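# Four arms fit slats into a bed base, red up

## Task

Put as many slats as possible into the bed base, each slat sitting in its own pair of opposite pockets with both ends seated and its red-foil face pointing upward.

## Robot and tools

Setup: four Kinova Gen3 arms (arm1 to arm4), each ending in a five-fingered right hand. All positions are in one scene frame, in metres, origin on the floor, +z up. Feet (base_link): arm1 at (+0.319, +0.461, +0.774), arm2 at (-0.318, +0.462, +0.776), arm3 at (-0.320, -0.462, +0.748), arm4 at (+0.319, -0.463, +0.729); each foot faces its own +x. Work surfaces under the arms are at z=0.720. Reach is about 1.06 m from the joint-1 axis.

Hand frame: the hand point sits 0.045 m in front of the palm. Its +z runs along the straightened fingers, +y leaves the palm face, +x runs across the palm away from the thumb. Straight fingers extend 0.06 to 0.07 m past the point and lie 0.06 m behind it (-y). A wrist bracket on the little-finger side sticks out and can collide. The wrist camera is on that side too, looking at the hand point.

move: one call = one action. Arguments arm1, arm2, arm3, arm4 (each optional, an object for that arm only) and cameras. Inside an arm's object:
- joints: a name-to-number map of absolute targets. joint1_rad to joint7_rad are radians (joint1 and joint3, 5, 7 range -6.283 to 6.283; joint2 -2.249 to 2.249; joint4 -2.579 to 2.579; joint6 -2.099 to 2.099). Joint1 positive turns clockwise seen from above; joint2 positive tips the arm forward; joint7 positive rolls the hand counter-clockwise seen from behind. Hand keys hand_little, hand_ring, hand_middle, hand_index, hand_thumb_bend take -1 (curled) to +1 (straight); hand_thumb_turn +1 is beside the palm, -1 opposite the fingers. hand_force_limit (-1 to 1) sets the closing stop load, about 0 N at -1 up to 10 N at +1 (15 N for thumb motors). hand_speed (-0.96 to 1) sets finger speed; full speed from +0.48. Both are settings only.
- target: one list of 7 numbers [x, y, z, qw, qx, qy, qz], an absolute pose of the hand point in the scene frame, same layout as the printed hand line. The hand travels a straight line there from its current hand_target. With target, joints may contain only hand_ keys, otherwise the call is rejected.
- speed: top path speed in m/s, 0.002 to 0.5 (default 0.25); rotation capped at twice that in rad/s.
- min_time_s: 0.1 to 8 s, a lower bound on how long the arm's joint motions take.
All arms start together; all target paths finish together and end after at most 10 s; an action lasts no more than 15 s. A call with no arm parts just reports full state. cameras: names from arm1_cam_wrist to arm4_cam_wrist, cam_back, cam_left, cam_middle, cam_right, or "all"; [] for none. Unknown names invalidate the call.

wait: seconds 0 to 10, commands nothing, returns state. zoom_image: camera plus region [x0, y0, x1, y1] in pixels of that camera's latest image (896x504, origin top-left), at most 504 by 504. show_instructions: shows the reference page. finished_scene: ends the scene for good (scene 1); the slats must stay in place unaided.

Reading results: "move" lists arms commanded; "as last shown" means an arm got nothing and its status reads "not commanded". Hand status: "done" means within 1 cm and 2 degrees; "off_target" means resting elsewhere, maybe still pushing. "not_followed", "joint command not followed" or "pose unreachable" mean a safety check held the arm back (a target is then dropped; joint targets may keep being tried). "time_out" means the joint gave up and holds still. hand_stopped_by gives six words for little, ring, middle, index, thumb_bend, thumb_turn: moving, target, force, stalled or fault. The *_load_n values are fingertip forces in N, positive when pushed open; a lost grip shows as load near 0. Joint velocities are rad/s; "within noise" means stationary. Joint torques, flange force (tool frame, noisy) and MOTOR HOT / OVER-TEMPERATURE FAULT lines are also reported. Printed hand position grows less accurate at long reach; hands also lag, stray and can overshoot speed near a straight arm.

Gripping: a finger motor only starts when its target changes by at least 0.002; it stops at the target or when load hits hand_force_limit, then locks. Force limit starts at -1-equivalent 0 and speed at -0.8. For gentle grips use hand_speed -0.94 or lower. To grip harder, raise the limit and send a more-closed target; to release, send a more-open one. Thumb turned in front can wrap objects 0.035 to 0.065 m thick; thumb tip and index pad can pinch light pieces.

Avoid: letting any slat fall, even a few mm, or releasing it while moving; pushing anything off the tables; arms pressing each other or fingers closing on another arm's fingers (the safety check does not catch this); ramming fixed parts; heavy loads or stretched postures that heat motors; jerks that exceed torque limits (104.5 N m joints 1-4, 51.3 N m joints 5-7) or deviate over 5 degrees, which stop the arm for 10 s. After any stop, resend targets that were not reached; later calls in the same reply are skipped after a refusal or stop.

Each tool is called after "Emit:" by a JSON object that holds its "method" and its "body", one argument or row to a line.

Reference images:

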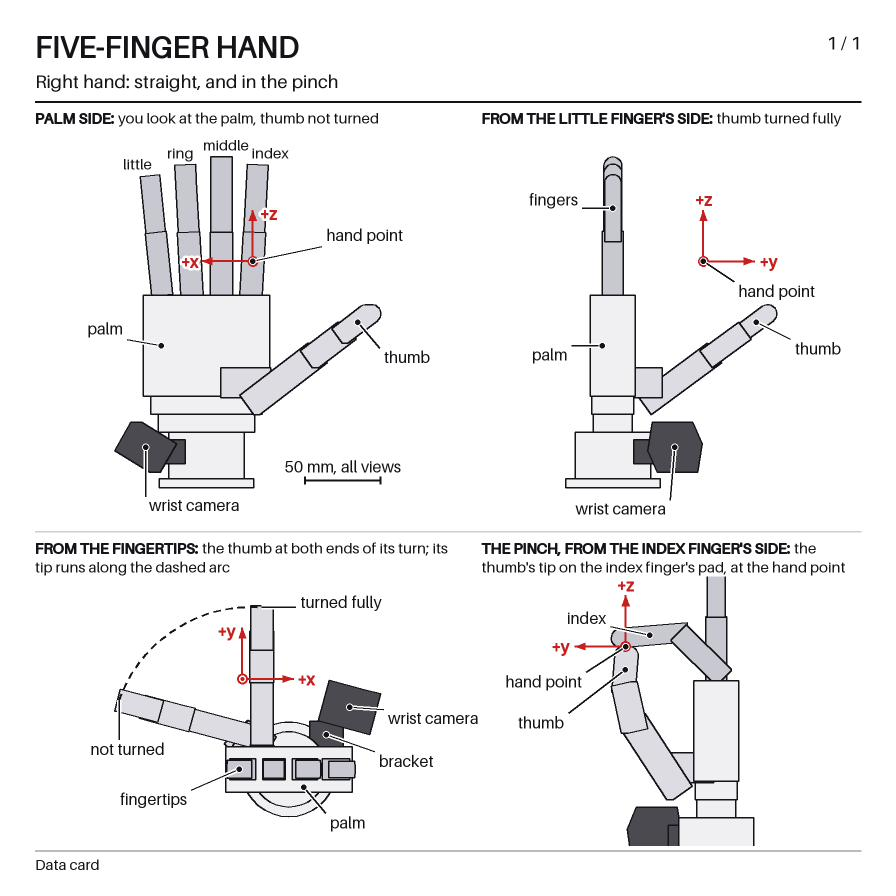

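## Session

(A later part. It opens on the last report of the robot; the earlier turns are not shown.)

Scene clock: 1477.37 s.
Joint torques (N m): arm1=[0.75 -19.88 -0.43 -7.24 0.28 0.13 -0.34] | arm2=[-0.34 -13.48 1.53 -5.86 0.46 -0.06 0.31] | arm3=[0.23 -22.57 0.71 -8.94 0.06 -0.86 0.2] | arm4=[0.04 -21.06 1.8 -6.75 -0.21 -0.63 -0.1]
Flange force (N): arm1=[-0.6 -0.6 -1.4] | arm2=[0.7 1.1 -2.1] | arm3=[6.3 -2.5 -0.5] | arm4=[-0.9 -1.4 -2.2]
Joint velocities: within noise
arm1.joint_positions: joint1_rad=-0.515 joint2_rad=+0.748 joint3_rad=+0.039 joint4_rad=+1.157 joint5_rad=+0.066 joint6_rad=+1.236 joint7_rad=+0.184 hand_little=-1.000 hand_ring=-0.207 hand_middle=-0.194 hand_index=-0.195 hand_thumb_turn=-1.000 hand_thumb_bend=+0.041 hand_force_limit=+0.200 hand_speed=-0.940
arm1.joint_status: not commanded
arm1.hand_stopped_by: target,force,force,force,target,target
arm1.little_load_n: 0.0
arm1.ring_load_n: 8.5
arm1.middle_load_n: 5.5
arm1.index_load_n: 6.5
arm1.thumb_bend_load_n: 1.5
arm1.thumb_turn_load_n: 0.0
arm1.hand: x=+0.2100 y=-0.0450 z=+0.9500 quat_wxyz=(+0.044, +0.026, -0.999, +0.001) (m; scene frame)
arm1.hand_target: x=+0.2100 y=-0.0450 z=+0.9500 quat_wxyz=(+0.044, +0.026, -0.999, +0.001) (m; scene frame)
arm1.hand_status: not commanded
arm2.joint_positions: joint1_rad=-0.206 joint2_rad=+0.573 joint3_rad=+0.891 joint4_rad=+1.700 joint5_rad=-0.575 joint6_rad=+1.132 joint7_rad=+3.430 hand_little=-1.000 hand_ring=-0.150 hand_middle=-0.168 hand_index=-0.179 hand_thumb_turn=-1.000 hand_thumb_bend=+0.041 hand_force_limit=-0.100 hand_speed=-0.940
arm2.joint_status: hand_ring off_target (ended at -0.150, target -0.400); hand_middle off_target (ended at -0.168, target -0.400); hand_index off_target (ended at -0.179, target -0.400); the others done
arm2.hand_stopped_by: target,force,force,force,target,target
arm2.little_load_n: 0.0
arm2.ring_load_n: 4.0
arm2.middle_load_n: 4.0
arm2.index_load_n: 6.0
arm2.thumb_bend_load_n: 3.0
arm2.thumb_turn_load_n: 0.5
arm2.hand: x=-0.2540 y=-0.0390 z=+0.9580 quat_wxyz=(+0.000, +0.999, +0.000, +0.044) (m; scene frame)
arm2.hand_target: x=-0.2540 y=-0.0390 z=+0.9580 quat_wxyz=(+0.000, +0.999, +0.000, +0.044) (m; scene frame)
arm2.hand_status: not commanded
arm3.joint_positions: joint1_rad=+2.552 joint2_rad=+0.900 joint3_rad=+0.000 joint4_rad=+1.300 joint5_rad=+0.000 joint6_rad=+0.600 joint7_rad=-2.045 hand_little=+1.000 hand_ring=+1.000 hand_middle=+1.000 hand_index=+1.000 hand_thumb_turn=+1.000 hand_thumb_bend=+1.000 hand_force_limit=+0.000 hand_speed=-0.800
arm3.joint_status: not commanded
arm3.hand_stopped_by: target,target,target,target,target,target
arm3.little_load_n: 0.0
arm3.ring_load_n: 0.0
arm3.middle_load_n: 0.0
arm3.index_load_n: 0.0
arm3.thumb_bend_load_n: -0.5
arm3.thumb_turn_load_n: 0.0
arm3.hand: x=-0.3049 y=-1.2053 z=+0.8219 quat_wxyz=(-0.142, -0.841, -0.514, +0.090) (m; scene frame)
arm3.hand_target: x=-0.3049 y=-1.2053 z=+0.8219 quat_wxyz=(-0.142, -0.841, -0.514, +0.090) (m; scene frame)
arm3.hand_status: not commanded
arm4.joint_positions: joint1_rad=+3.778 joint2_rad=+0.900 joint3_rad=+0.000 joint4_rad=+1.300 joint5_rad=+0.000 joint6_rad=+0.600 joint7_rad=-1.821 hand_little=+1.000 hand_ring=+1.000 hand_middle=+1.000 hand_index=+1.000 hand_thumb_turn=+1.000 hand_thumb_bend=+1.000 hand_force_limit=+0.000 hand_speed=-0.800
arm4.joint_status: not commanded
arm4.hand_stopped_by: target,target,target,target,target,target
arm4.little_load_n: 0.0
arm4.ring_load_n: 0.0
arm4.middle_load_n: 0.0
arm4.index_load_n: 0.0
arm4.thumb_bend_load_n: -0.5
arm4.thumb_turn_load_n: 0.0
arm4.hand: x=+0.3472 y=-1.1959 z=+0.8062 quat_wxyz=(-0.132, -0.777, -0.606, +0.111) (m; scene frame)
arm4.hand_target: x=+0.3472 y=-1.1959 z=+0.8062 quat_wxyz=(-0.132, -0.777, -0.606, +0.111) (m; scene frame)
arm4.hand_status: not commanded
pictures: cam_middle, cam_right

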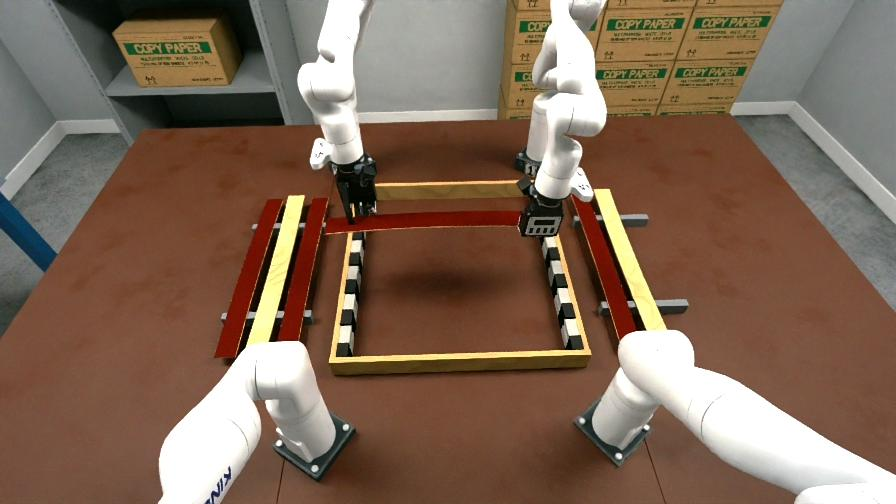

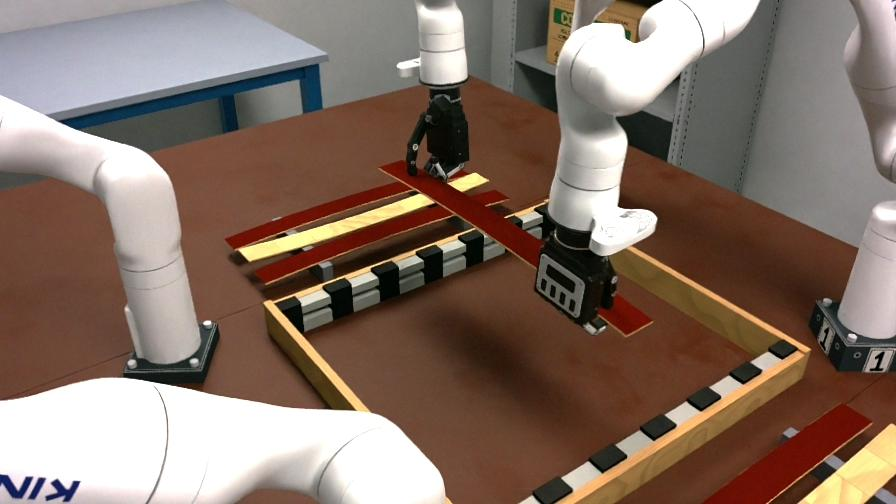

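Emit:
{"method": "move", "body": {
  "arm1": {"target": [0.213, -0.057, 0.90, -0.04361, -0.01656, 0.99891, -0.00072], "speed": 0.05},
  "arm2": {"target": [-0.241, -0.042, 0.908, 0.00042, 0.999, -0.00959, 0.0436], "speed": 0.05},
  "cameras": ["cam_middle", "cam_right", "cam_back", "cam_left"]
}}

Emit:
{"method": "zoom_image", "body": {
  "camera": "cam_middle",
  "region": [300, 160, 600, 260]
}}

Emit:
{"method": "zoom_image", "body": {
  "camera": "cam_back",
  "region": [320, 160, 600, 240]
}}

Scene clock: 1509.00 s.
Joint torques (N m): arm1=[9.35 -21.01 7.69 -7.86 5.87 -0.42 0.82] | arm2=[-9.48 -16.05 -6.11 -8 -3.42 1.72 1.38] | arm3=[0.27 -22.48 0.7 -9 0.02 -0.91 0.18] | arm4=[0.08 -21.03 1.78 -6.74 -0.22 -0.62 -0.1]
Flange force (N): arm1=[-17.4 -1.4 -2.5] | arm2=[-17.1 2.5 -3.8] | arm3=[6.6 -2.5 -0.8] | arm4=[-0.9 -1.3 -2.2]
move: arm1 done; arm2 done
Joint velocities: within noise
arm1.joint_positions: joint1_rad=-0.522 joint2_rad=+0.822 joint3_rad=+0.042 joint4_rad=+1.180 joint5_rad=+0.065 joint6_rad=+1.141 joint7_rad=+0.152 hand_little=-1.000 hand_ring=-0.207 hand_middle=-0.194 hand_index=-0.195 hand_thumb_turn=-1.000 hand_thumb_bend=+0.041 hand_force_limit=+0.200 hand_speed=-0.940
arm1.joint_status: not commanded
arm1.hand_stopped_by: target,force,force,force,target,target
arm1.little_load_n: 0.0
arm1.ring_load_n: 7.5
arm1.middle_load_n: 5.5
arm1.index_load_n: 7.0
arm1.thumb_bend_load_n: 2.0
arm1.thumb_turn_load_n: 7.0
arm1.hand: x=+0.2130 y=-0.0570 z=+0.9000 quat_wxyz=(+0.044, +0.017, -0.999, +0.001)
arm1.hand_target: x=+0.2130 y=-0.0570 z=+0.9000 quat_wxyz=(+0.044, +0.017, -0.999, +0.001)
arm1.hand_status: done (0.000 m and 0.0 deg from the pose sent, 0.052 m and 1.1 deg at the start)
arm2.joint_positions: joint1_rad=-0.193 joint2_rad=+0.653 joint3_rad=+0.837 joint4_rad=+1.755 joint5_rad=-0.657 joint6_rad=+1.019 joint7_rad=+3.453 hand_little=-1.000 hand_ring=-0.150 hand_middle=-0.168 hand_index=-0.179 hand_thumb_turn=-1.000 hand_thumb_bend=+0.041 hand_force_limit=-0.100 hand_speed=-0.940
arm2.joint_status: not commanded
arm2.hand_stopped_by: target,force,force,force,target,target
arm2.little_load_n: 0.0
arm2.ring_load_n: 3.0
arm2.middle_load_n: 3.5
arm2.index_load_n: 6.5
arm2.thumb_bend_load_n: 4.5
arm2.thumb_turn_load_n: 7.0
arm2.hand: x=-0.2410 y=-0.0420 z=+0.9080 quat_wxyz=(+0.000, +0.999, -0.010, +0.044)
arm2.hand_target: x=-0.2410 y=-0.0420 z=+0.9080 quat_wxyz=(+0.000, +0.999, -0.010, +0.044)
arm2.hand_status: done (0.000 m and 0.0 deg from the pose sent, 0.052 m and 1.1 deg at the start)
arm3, arm4: as last shown
arm3.thumb_bend_load_n: 0.0
pictures: cam_back, cam_left, cam_middle, cam_right

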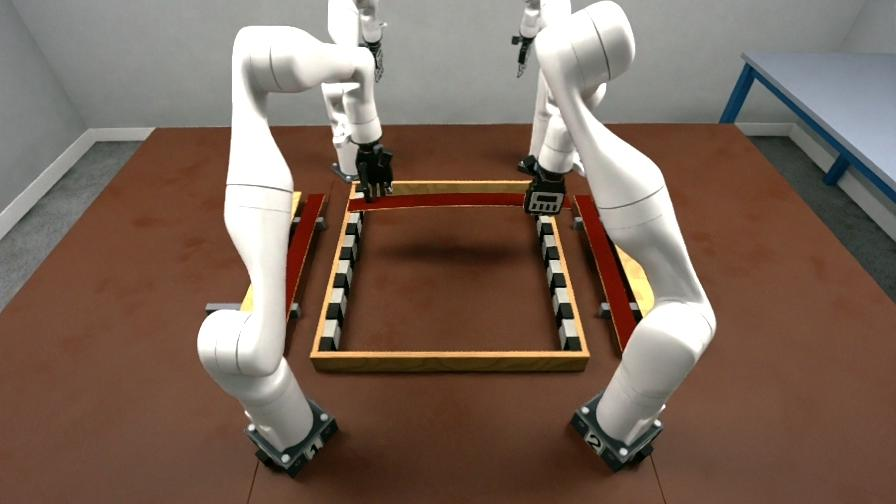

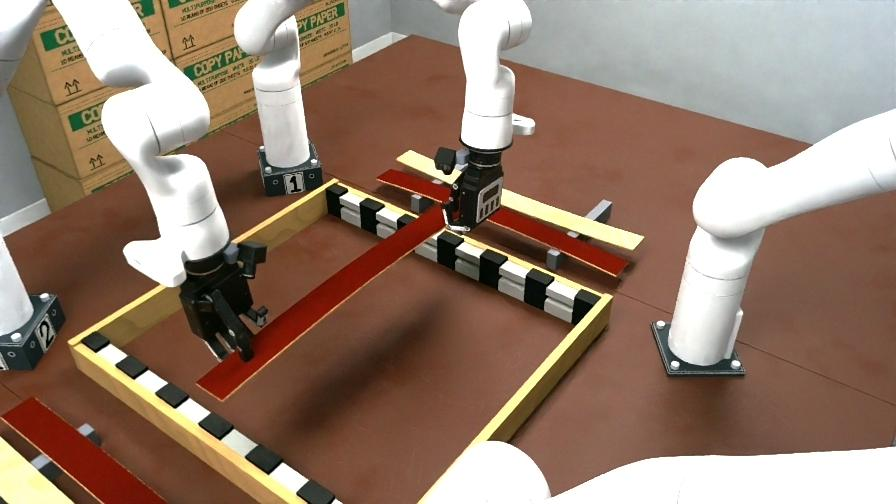

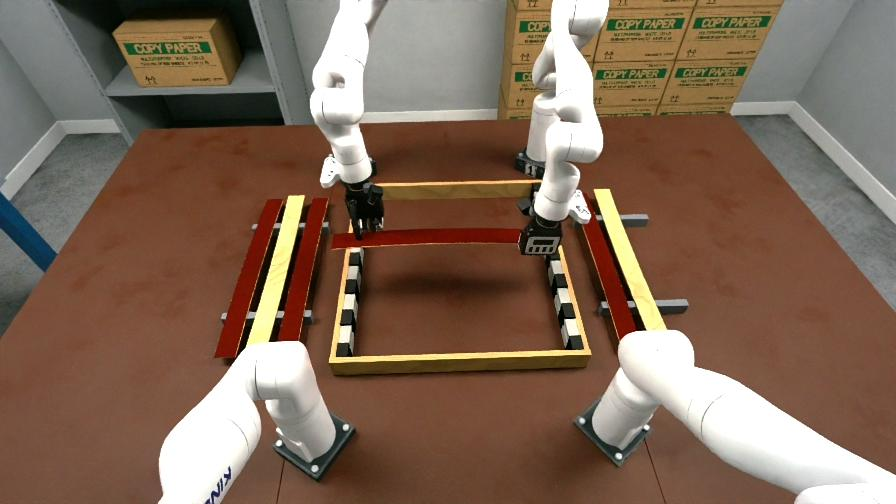

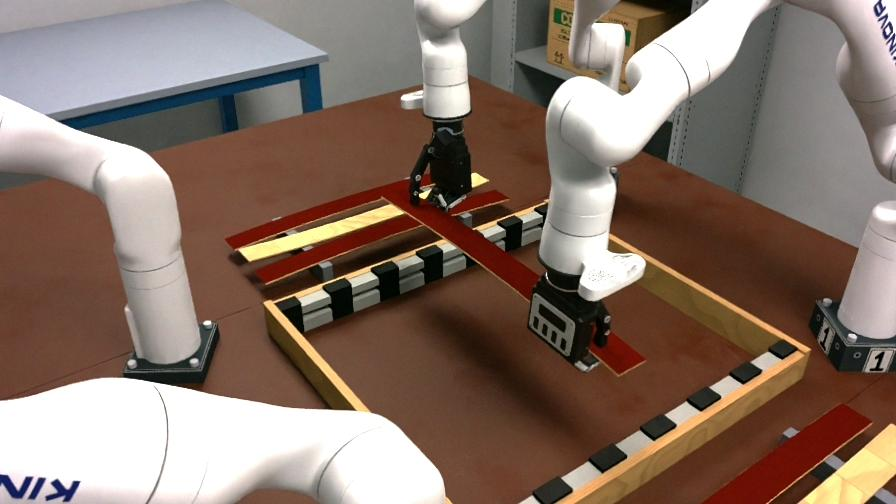

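Scaled by 1.680 from the camera's image (finer frame: 1280x720).

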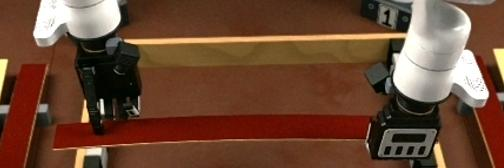

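Scaled by 1.800 from the camera's image (finer frame: 1280x720).

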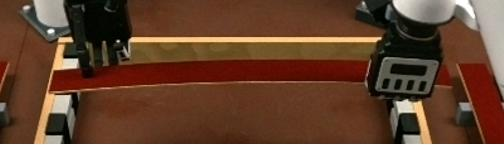

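Emit:
{"method": "move", "body": {
  "arm1": {"target": [0.2608, -0.0575, 0.8876, 0.02618, -0.01657, 0.99952, 0.00043], "speed": 0.05},
  "arm2": {"target": [-0.1987, -0.0425, 0.824, 0.00109, 0.99352, -0.00954, 0.1132], "speed": 0.08},
  "cameras": ["cam_middle", "cam_right", "cam_back", "cam_left"]
}}

Emit:
{"method": "zoom_image", "body": {
  "camera": "cam_right",
  "region": [370, 170, 550, 320]
}}

Emit:
{"method": "zoom_image", "body": {
  "camera": "cam_right",
  "region": [560, 270, 720, 400]
}}

Emit:
{"method": "zoom_image", "body": {
  "camera": "cam_middle",
  "region": [320, 180, 600, 290]
}}

Emit:
{"method": "zoom_image", "body": {
  "camera": "cam_left",
  "region": [200, 180, 560, 440]
}}

Scene clock: 1658.07 s.
Joint torques (N m): arm1=[-3.89 -21.52 -5.26 -6.94 -2.71 0.5 -0.74] | arm2=[4.21 -13.62 5.17 -1.63 1.86 -1.24 -0.25] | arm3=[0.38 -22.5 0.7 -8.98 0.02 -0.8 0.2] | arm4=[0.05 -21.01 1.74 -6.74 -0.22 -0.63 -0.09]
Flange force (N): arm1=[7.7 0.3 0.2] | arm2=[10.7 2.8 -2.5] | arm3=[6.9 -2.4 -0.6] | arm4=[-0.9 -1.3 -2.3]
move: arm1 done; arm2 done
Joint velocities: within noise
arm1.joint_positions: joint1_rad=-0.492 joint2_rad=+0.842 joint3_rad=-0.030 joint4_rad=+1.191 joint5_rad=-0.029 joint6_rad=+1.133 joint7_rad=+0.172 hand_little=-1.000 hand_ring=-0.207 hand_middle=-0.194 hand_index=-0.195 hand_thumb_turn=-1.000 hand_thumb_bend=+0.041 hand_force_limit=+0.200 hand_speed=-0.940
arm1.joint_status: not commanded
arm1.hand_stopped_by: target,force,force,force,target,target
arm1.little_load_n: 0.0
arm1.ring_load_n: 10.0
arm1.middle_load_n: 6.5
arm1.index_load_n: 5.0
arm1.thumb_bend_load_n: 3.0
arm1.thumb_turn_load_n: 0.5
arm1.hand: x=+0.2608 y=-0.0575 z=+0.8876 quat_wxyz=(-0.026, +0.017, -1.000, +0.000)
arm1.hand_target: x=+0.2608 y=-0.0575 z=+0.8876 quat_wxyz=(-0.026, +0.017, -1.000, +0.000)
arm1.hand_status: done (0.000 m and 0.0 deg from the pose sent, 0.049 m and 8.0 deg at the start)
arm2.joint_positions: joint1_rad=-0.067 joint2_rad=+0.761 joint3_rad=+0.639 joint4_rad=+1.839 joint5_rad=-0.917 joint6_rad=+0.851 joint7_rad=+3.656 hand_little=-1.000 hand_ring=-0.150 hand_middle=-0.168 hand_index=-0.179 hand_thumb_turn=-1.000 hand_thumb_bend=+0.041 hand_force_limit=-0.100 hand_speed=-0.940
arm2.joint_status: not commanded
arm2.hand_stopped_by: target,force,force,force,target,target
arm2.little_load_n: 0.0
arm2.ring_load_n: 2.5
arm2.middle_load_n: 3.0
arm2.index_load_n: 6.5
arm2.thumb_bend_load_n: 4.5
arm2.thumb_turn_load_n: -2.0
arm2.hand: x=-0.1987 y=-0.0425 z=+0.8240 quat_wxyz=(+0.001, +0.994, -0.010, +0.113)
arm2.hand_target: x=-0.1987 y=-0.0425 z=+0.8240 quat_wxyz=(+0.001, +0.994, -0.010, +0.113)
arm2.hand_status: done (0.000 m and 0.0 deg from the pose sent, 0.094 m and 8.0 deg at the start)
arm3, arm4: as last shown
arm3.middle_load_n: -0.5
arm4.thumb_bend_load_n: 0.0
pictures: cam_back, cam_left, cam_middle, cam_right

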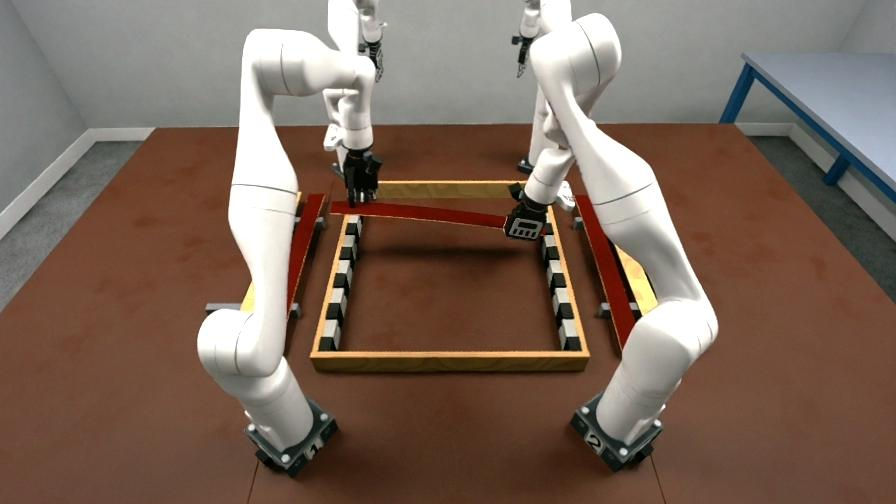

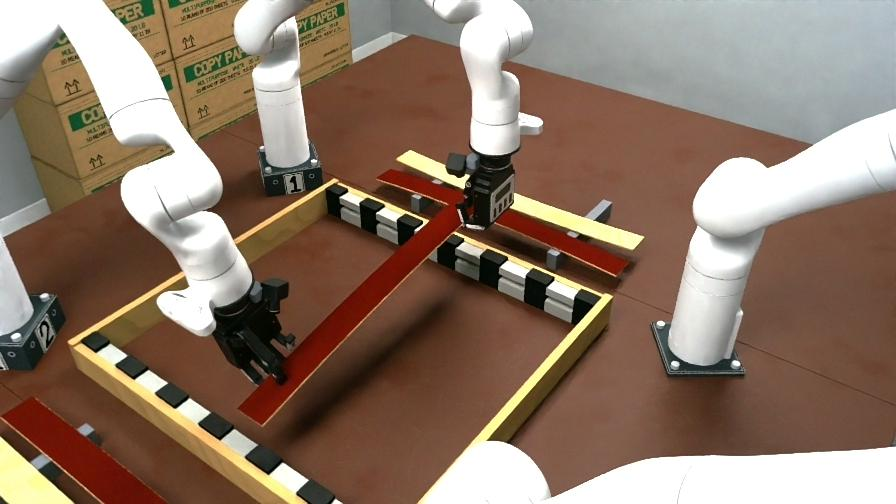

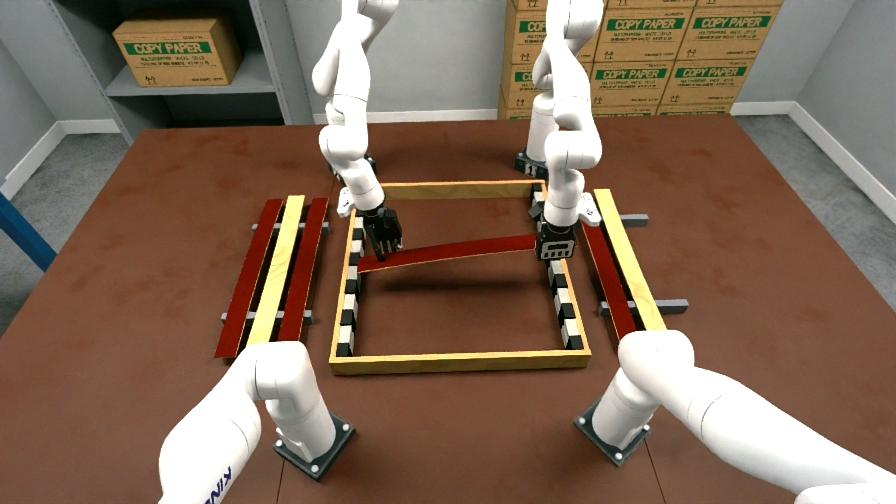

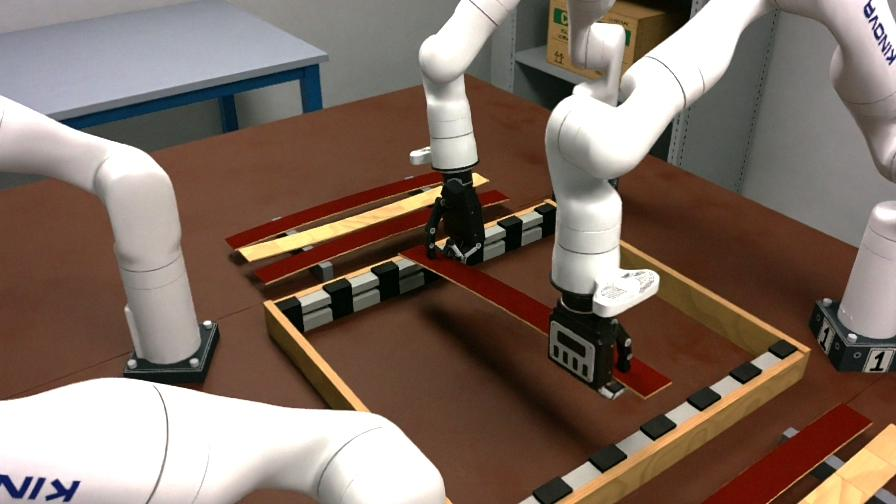

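Scaled by 2.800 from the camera's image (finer frame: 1280x720).

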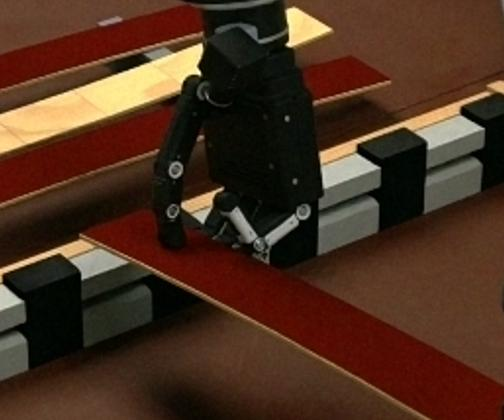

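Scaled by 3.150 from the camera's image (finer frame: 1280x720).

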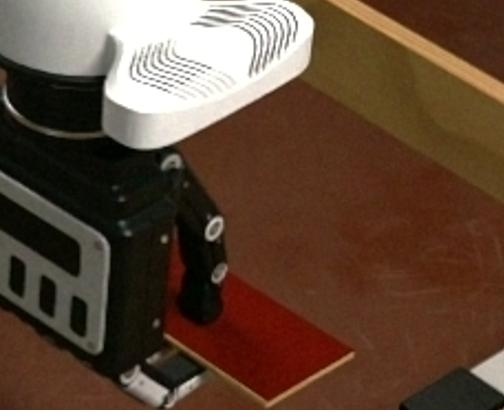

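Scaled by 1.800 from the camera's image (finer frame: 1280x720).

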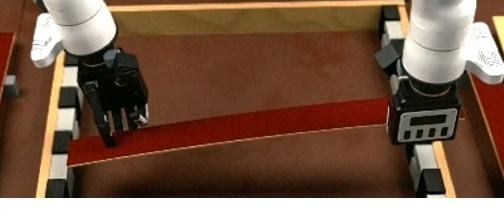

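Scaled by 1.400 from the camera's image (finer frame: 1280x720).

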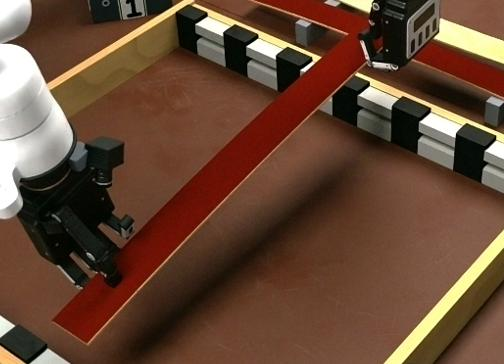

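Emit:
{"method": "zoom_image", "body": {
  "camera": "cam_right",
  "region": [395, 245, 445, 300]
}}

Emit:
{"method": "zoom_image", "body": {
  "camera": "cam_right",
  "region": [330, 260, 400, 340]
}}

Scaled by 9.164 from the camera's image (finer frame: 1280x720).

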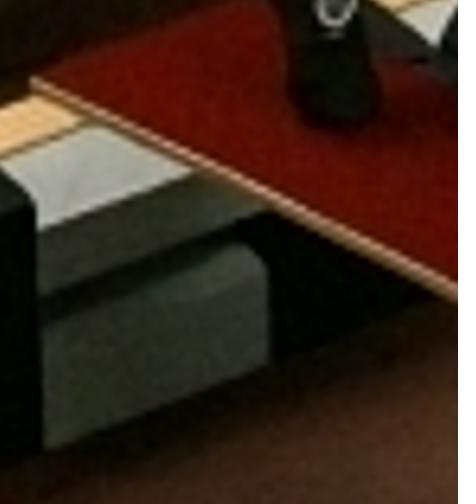

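Scaled by 6.300 from the camera's image (finer frame: 1280x720).

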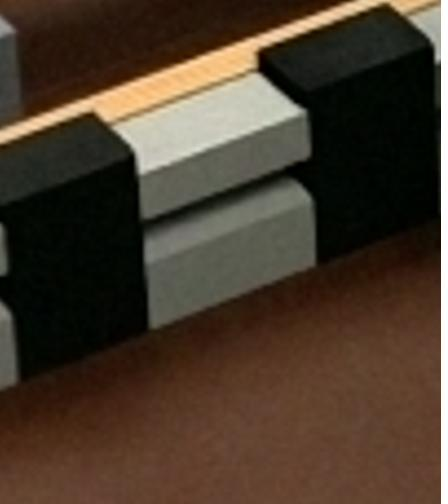

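Emit:
{"method": "move", "body": {
  "arm1": {"target": [0.2598, -0.0575, 0.829, 0.02618, -0.01657, 0.99952, 0.00043], "speed": 0.05},
  "arm2": {"target": [-0.1987, -0.0425, 0.7654, 0.00109, 0.99352, -0.00954, 0.1132], "speed": 0.05},
  "cameras": ["cam_middle", "cam_right", "cam_left"]
}}

Emit:
{"method": "zoom_image", "body": {
  "camera": "cam_right",
  "region": [370, 220, 470, 310]
}}

Emit:
{"method": "zoom_image", "body": {
  "camera": "cam_middle",
  "region": [320, 200, 420, 300]
}}

Scene clock: 1728.97 s.
Joint torques (N m): arm1=[-2.22 -21.68 -3.78 -6.45 -1.48 0.32 -0.49] | arm2=[2.35 -15 3.56 -1.41 1.1 -0.82 -0.04] | arm3=[0.31 -22.53 0.73 -8.98 0.06 -0.91 0.19] | arm4=[0.08 -21.02 1.77 -6.73 -0.21 -0.64 -0.1]
Flange force (N): arm1=[4.4 0.1 -0.3] | arm2=[7.0 3.8 -2.7] | arm3=[6.5 -2.4 -0.7] | arm4=[-0.9 -1.3 -2.2]
move: arm1 done; arm2 done
Joint velocities: within noise
arm1.joint_positions: joint1_rad=-0.488 joint2_rad=+0.915 joint3_rad=-0.032 joint4_rad=+1.247 joint5_rad=-0.027 joint6_rad=+1.004 joint7_rad=+0.178 hand_little=-1.000 hand_ring=-0.207 hand_middle=-0.194 hand_index=-0.195 hand_thumb_turn=-1.000 hand_thumb_bend=+0.041 hand_force_limit=+0.200 hand_speed=-0.940
arm1.joint_status: not commanded
arm1.hand_stopped_by: target,force,force,force,target,target
arm1.little_load_n: 0.0
arm1.ring_load_n: 10.0
arm1.middle_load_n: 6.0
arm1.index_load_n: 5.5
arm1.thumb_bend_load_n: 3.0
arm1.thumb_turn_load_n: 0.5
arm1.hand: x=+0.2598 y=-0.0575 z=+0.8290 quat_wxyz=(-0.026, +0.017, -1.000, +0.000)
arm1.hand_target: x=+0.2598 y=-0.0575 z=+0.8290 quat_wxyz=(-0.026, +0.017, -1.000, +0.000)
arm1.hand_status: done (0.000 m and 0.0 deg from the pose sent, 0.059 m and 0.0 deg at the start)
arm2.joint_positions: joint1_rad=-0.007 joint2_rad=+0.866 joint3_rad=+0.545 joint4_rad=+1.861 joint5_rad=-1.038 joint6_rad=+0.739 joint7_rad=+3.776 hand_little=-1.000 hand_ring=-0.150 hand_middle=-0.168 hand_index=-0.179 hand_thumb_turn=-1.000 hand_thumb_bend=+0.041 hand_force_limit=-0.100 hand_speed=-0.940
arm2.joint_status: not commanded
arm2.hand_stopped_by: target,force,force,force,target,target
arm2.little_load_n: 0.0
arm2.ring_load_n: 2.0
arm2.middle_load_n: 3.0
arm2.index_load_n: 6.5
arm2.thumb_bend_load_n: 4.5
arm2.thumb_turn_load_n: -2.0
arm2.hand: x=-0.1987 y=-0.0425 z=+0.7654 quat_wxyz=(+0.001, +0.994, -0.010, +0.113)
arm2.hand_target: x=-0.1987 y=-0.0425 z=+0.7654 quat_wxyz=(+0.001, +0.994, -0.010, +0.113)
arm2.hand_status: done (0.000 m and 0.0 deg from the pose sent, 0.059 m and 0.0 deg at the start)
arm3, arm4: as last shown
arm3.middle_load_n: 0.0
pictures: cam_left, cam_middle, cam_right

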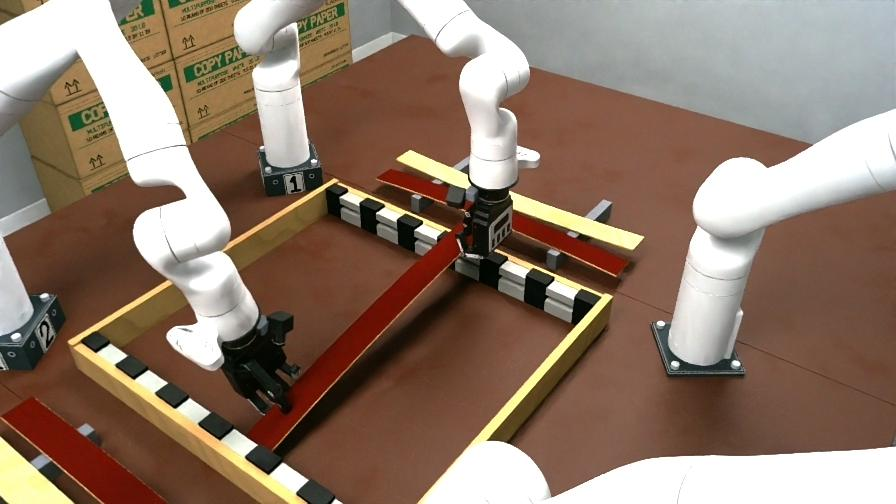

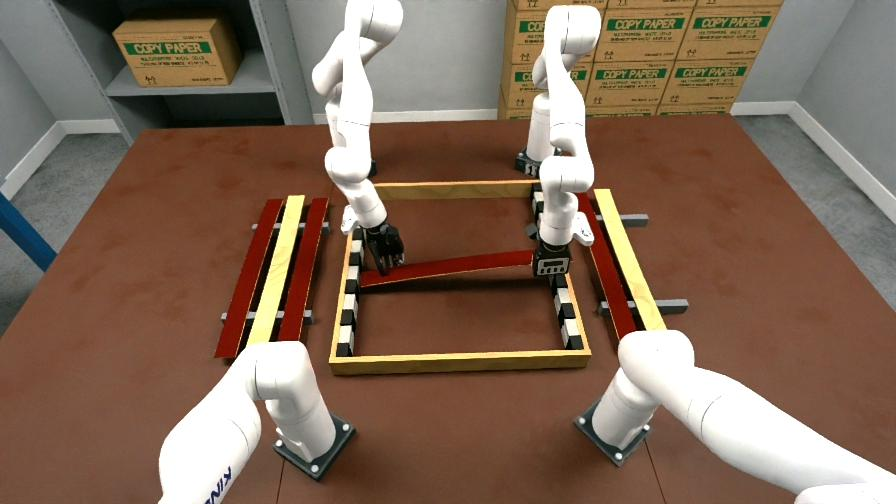

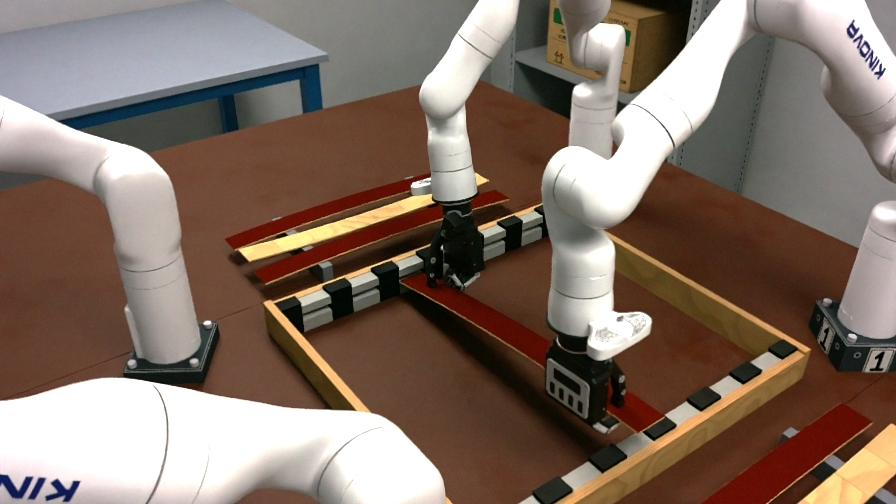

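Scaled by 5.040 from the camera's image (finer frame: 1280x720).

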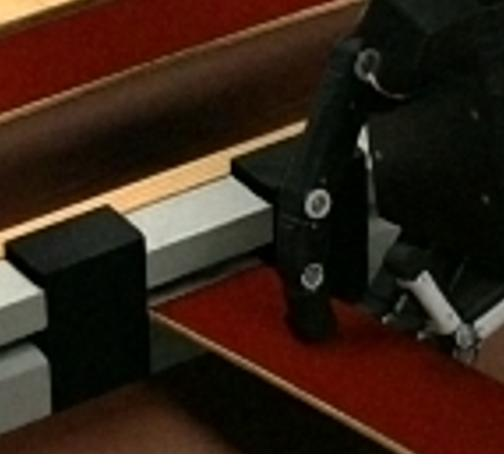

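Scaled by 5.040 from the camera's image (finer frame: 1280x720).

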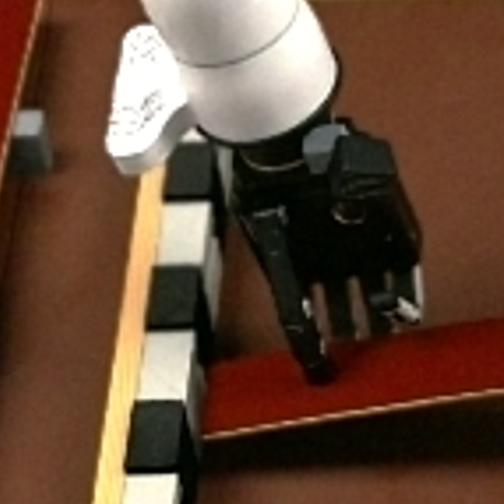

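Emit:
{"method": "move", "body": {
  "arm2": {"target": [-0.1987, -0.0385, 0.7654, 0.00109, 0.99352, -0.00954, 0.1132], "speed": 0.03}
}}

Emit:
{"method": "move", "body": {
  "arm1": {"target": [0.2398, -0.0575, 0.829, 0.02618, -0.01657, 0.99952, 0.00043], "speed": 0.03},
  "arm2": {"target": [-0.2187, -0.0385, 0.7654, 0.00109, 0.99352, -0.00954, 0.1132], "speed": 0.03},
  "cameras": ["cam_middle", "cam_right", "cam_left"]
}}

Emit:
{"method": "zoom_image", "body": {
  "camera": "cam_right",
  "region": [370, 220, 470, 310]
}}

Emit:
{"method": "zoom_image", "body": {
  "camera": "cam_middle",
  "region": [320, 200, 420, 300]
}}

Scene clock: 1773.93 s.
Joint torques (N m): arm1=[-2.44 -21.87 -3.93 -6.92 -1.41 0.06 -0.32] | arm2=[2.03 -14.7 3.23 -1.03 1.3 -0.62 0.14] | arm3=[0.24 -22.57 0.68 -8.98 0.01 -0.91 0.23] | arm4=[0.06 -21.05 1.77 -6.72 -0.22 -0.62 -0.1]
Flange force (N): arm1=[4.2 1.2 -0.2] | arm2=[7.1 4.7 -2.9] | arm3=[6.4 -2.4 -0.6] | arm4=[-1.0 -1.3 -2.1]
move: arm2 done
Joint velocities: within noise
arm1, arm3, arm4: as last shown
arm1.index_load_n: 5.0
arm2.joint_positions: joint1_rad=-0.009 joint2_rad=+0.860 joint3_rad=+0.541 joint4_rad=+1.875 joint5_rad=-1.043 joint6_rad=+0.730 joint7_rad=+3.784 hand_little=-1.000 hand_ring=-0.150 hand_middle=-0.168 hand_index=-0.179 hand_thumb_turn=-1.000 hand_thumb_bend=+0.041 hand_force_limit=-0.100 hand_speed=-0.940
arm2.joint_status: not commanded
arm2.hand_stopped_by: target,force,force,force,target,target
arm2.little_load_n: 0.0
arm2.ring_load_n: 2.0
arm2.middle_load_n: 2.5
arm2.index_load_n: 7.0
arm2.thumb_bend_load_n: 4.5
arm2.thumb_turn_load_n: -2.0
arm2.hand: x=-0.1987 y=-0.0385 z=+0.7654 quat_wxyz=(+0.001, +0.994, -0.010, +0.113)
arm2.hand_target: x=-0.1987 y=-0.0385 z=+0.7654 quat_wxyz=(+0.001, +0.994, -0.010, +0.113)
arm2.hand_status: done (0.000 m and 0.0 deg from the pose sent, 0.004 m and 0.0 deg at the start)
arm4.little_load_n: -0.5
pictures: none

Scene clock: 1775.10 s.
Joint torques (N m): arm1=[-2.16 -21.81 -3.64 -6.44 -1.3 0.35 -0.28] | arm2=[3.17 -16.16 4.83 -3.97 0.58 -2.25 0.1] | arm3=[0.27 -22.46 0.69 -9 0.02 -0.87 0.27] | arm4=[0.05 -21.02 1.78 -6.77 -0.21 -0.63 -0.09]
Flange force (N): arm1=[3.9 -0.1 -0.3] | arm2=[7.5 -0.8 -2.4] | arm3=[6.8 -2.4 -0.8] | arm4=[-0.8 -1.4 -2.3]
move: arm1 done; arm2 done
Joint velocities: within noise
arm1.joint_positions: joint1_rad=-0.455 joint2_rad=+0.923 joint3_rad=-0.033 joint4_rad=+1.228 joint5_rad=-0.025 joint6_rad=+1.016 joint7_rad=+0.210 hand_little=-1.000 hand_ring=-0.207 hand_middle=-0.194 hand_index=-0.195 hand_thumb_turn=-1.000 hand_thumb_bend=+0.041 hand_force_limit=+0.200 hand_speed=-0.940
arm1.joint_status: not commanded
arm1.hand_stopped_by: target,force,force,force,target,target
arm1.little_load_n: 0.0
arm1.ring_load_n: 10.0
arm1.middle_load_n: 6.0
arm1.index_load_n: 5.0
arm1.thumb_bend_load_n: 2.5
arm1.thumb_turn_load_n: 0.5
arm1.hand: x=+0.2398 y=-0.0575 z=+0.8290 quat_wxyz=(-0.026, +0.017, -1.000, +0.000)
arm1.hand_target: x=+0.2398 y=-0.0575 z=+0.8290 quat_wxyz=(-0.026, +0.017, -1.000, +0.000)
arm1.hand_status: done (0.000 m and 0.0 deg from the pose sent, 0.020 m and 0.0 deg at the start)
arm2.joint_positions: joint1_rad=+0.033 joint2_rad=+0.856 joint3_rad=+0.542 joint4_rad=+1.886 joint5_rad=-1.039 joint6_rad=+0.733 joint7_rad=+3.828 hand_little=-1.000 hand_ring=-0.150 hand_middle=-0.168 hand_index=-0.179 hand_thumb_turn=-1.000 hand_thumb_bend=+0.041 hand_force_limit=-0.100 hand_speed=-0.940
arm2.joint_status: not commanded
arm2.hand_stopped_by: target,force,force,force,target,target
arm2.little_load_n: 0.0
arm2.ring_load_n: 2.0
arm2.middle_load_n: 2.5
arm2.index_load_n: 8.0
arm2.thumb_bend_load_n: 4.0
arm2.thumb_turn_load_n: -2.0
arm2.hand: x=-0.2187 y=-0.0385 z=+0.7654 quat_wxyz=(+0.001, +0.994, -0.010, +0.113)
arm2.hand_target: x=-0.2187 y=-0.0385 z=+0.7654 quat_wxyz=(+0.001, +0.994, -0.010, +0.113)
arm2.hand_status: done (0.000 m and 0.0 deg from the pose sent, 0.020 m and 0.0 deg at the start)
arm3, arm4: as last shown
arm4.little_load_n: 0.0
pictures: cam_left, cam_middle, cam_right

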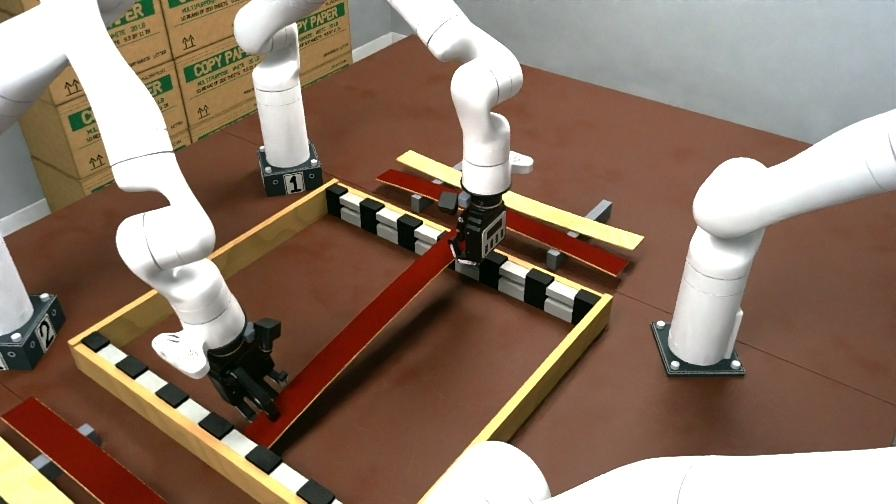

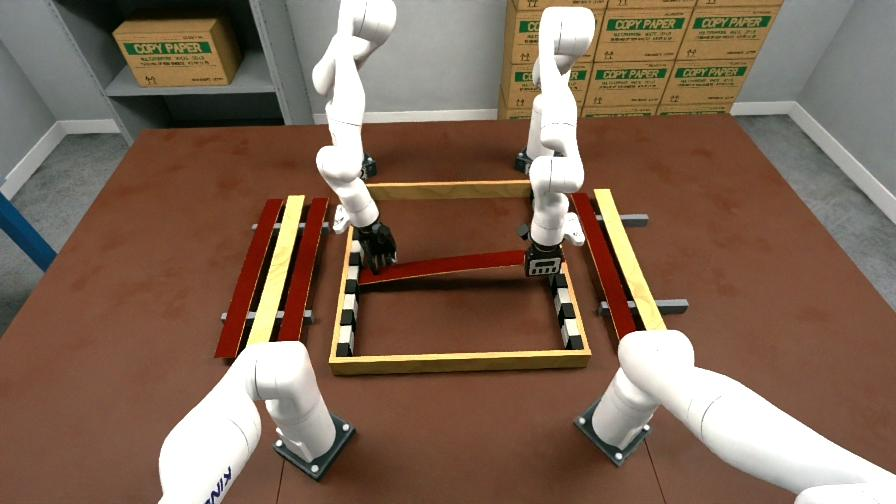

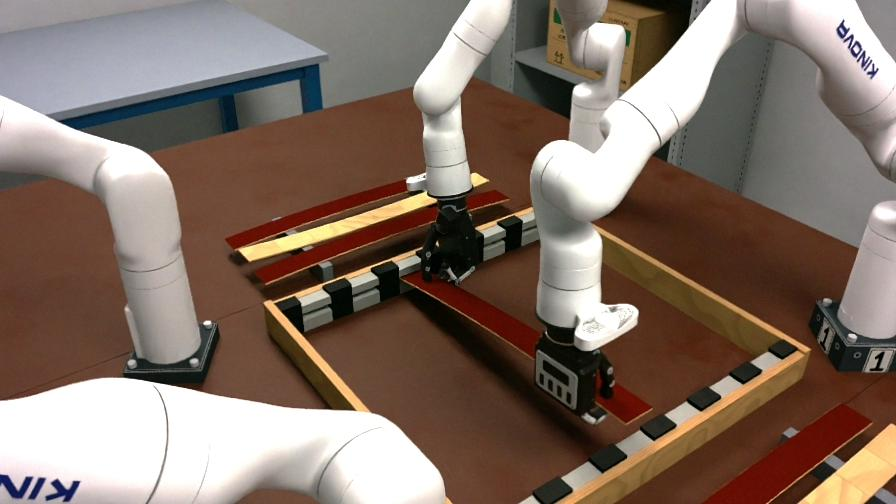

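Scaled by 5.040 from the camera's image (finer frame: 1280x720).

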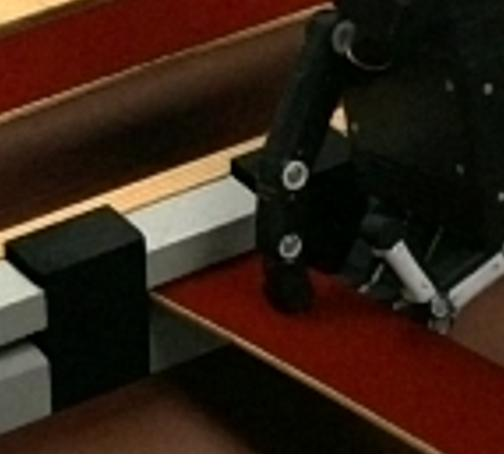

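Scaled by 5.040 from the camera's image (finer frame: 1280x720).

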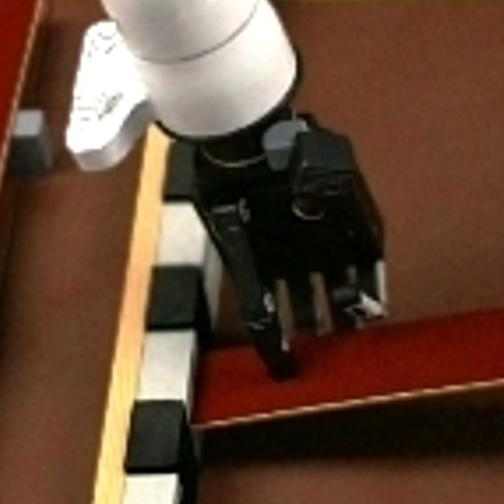

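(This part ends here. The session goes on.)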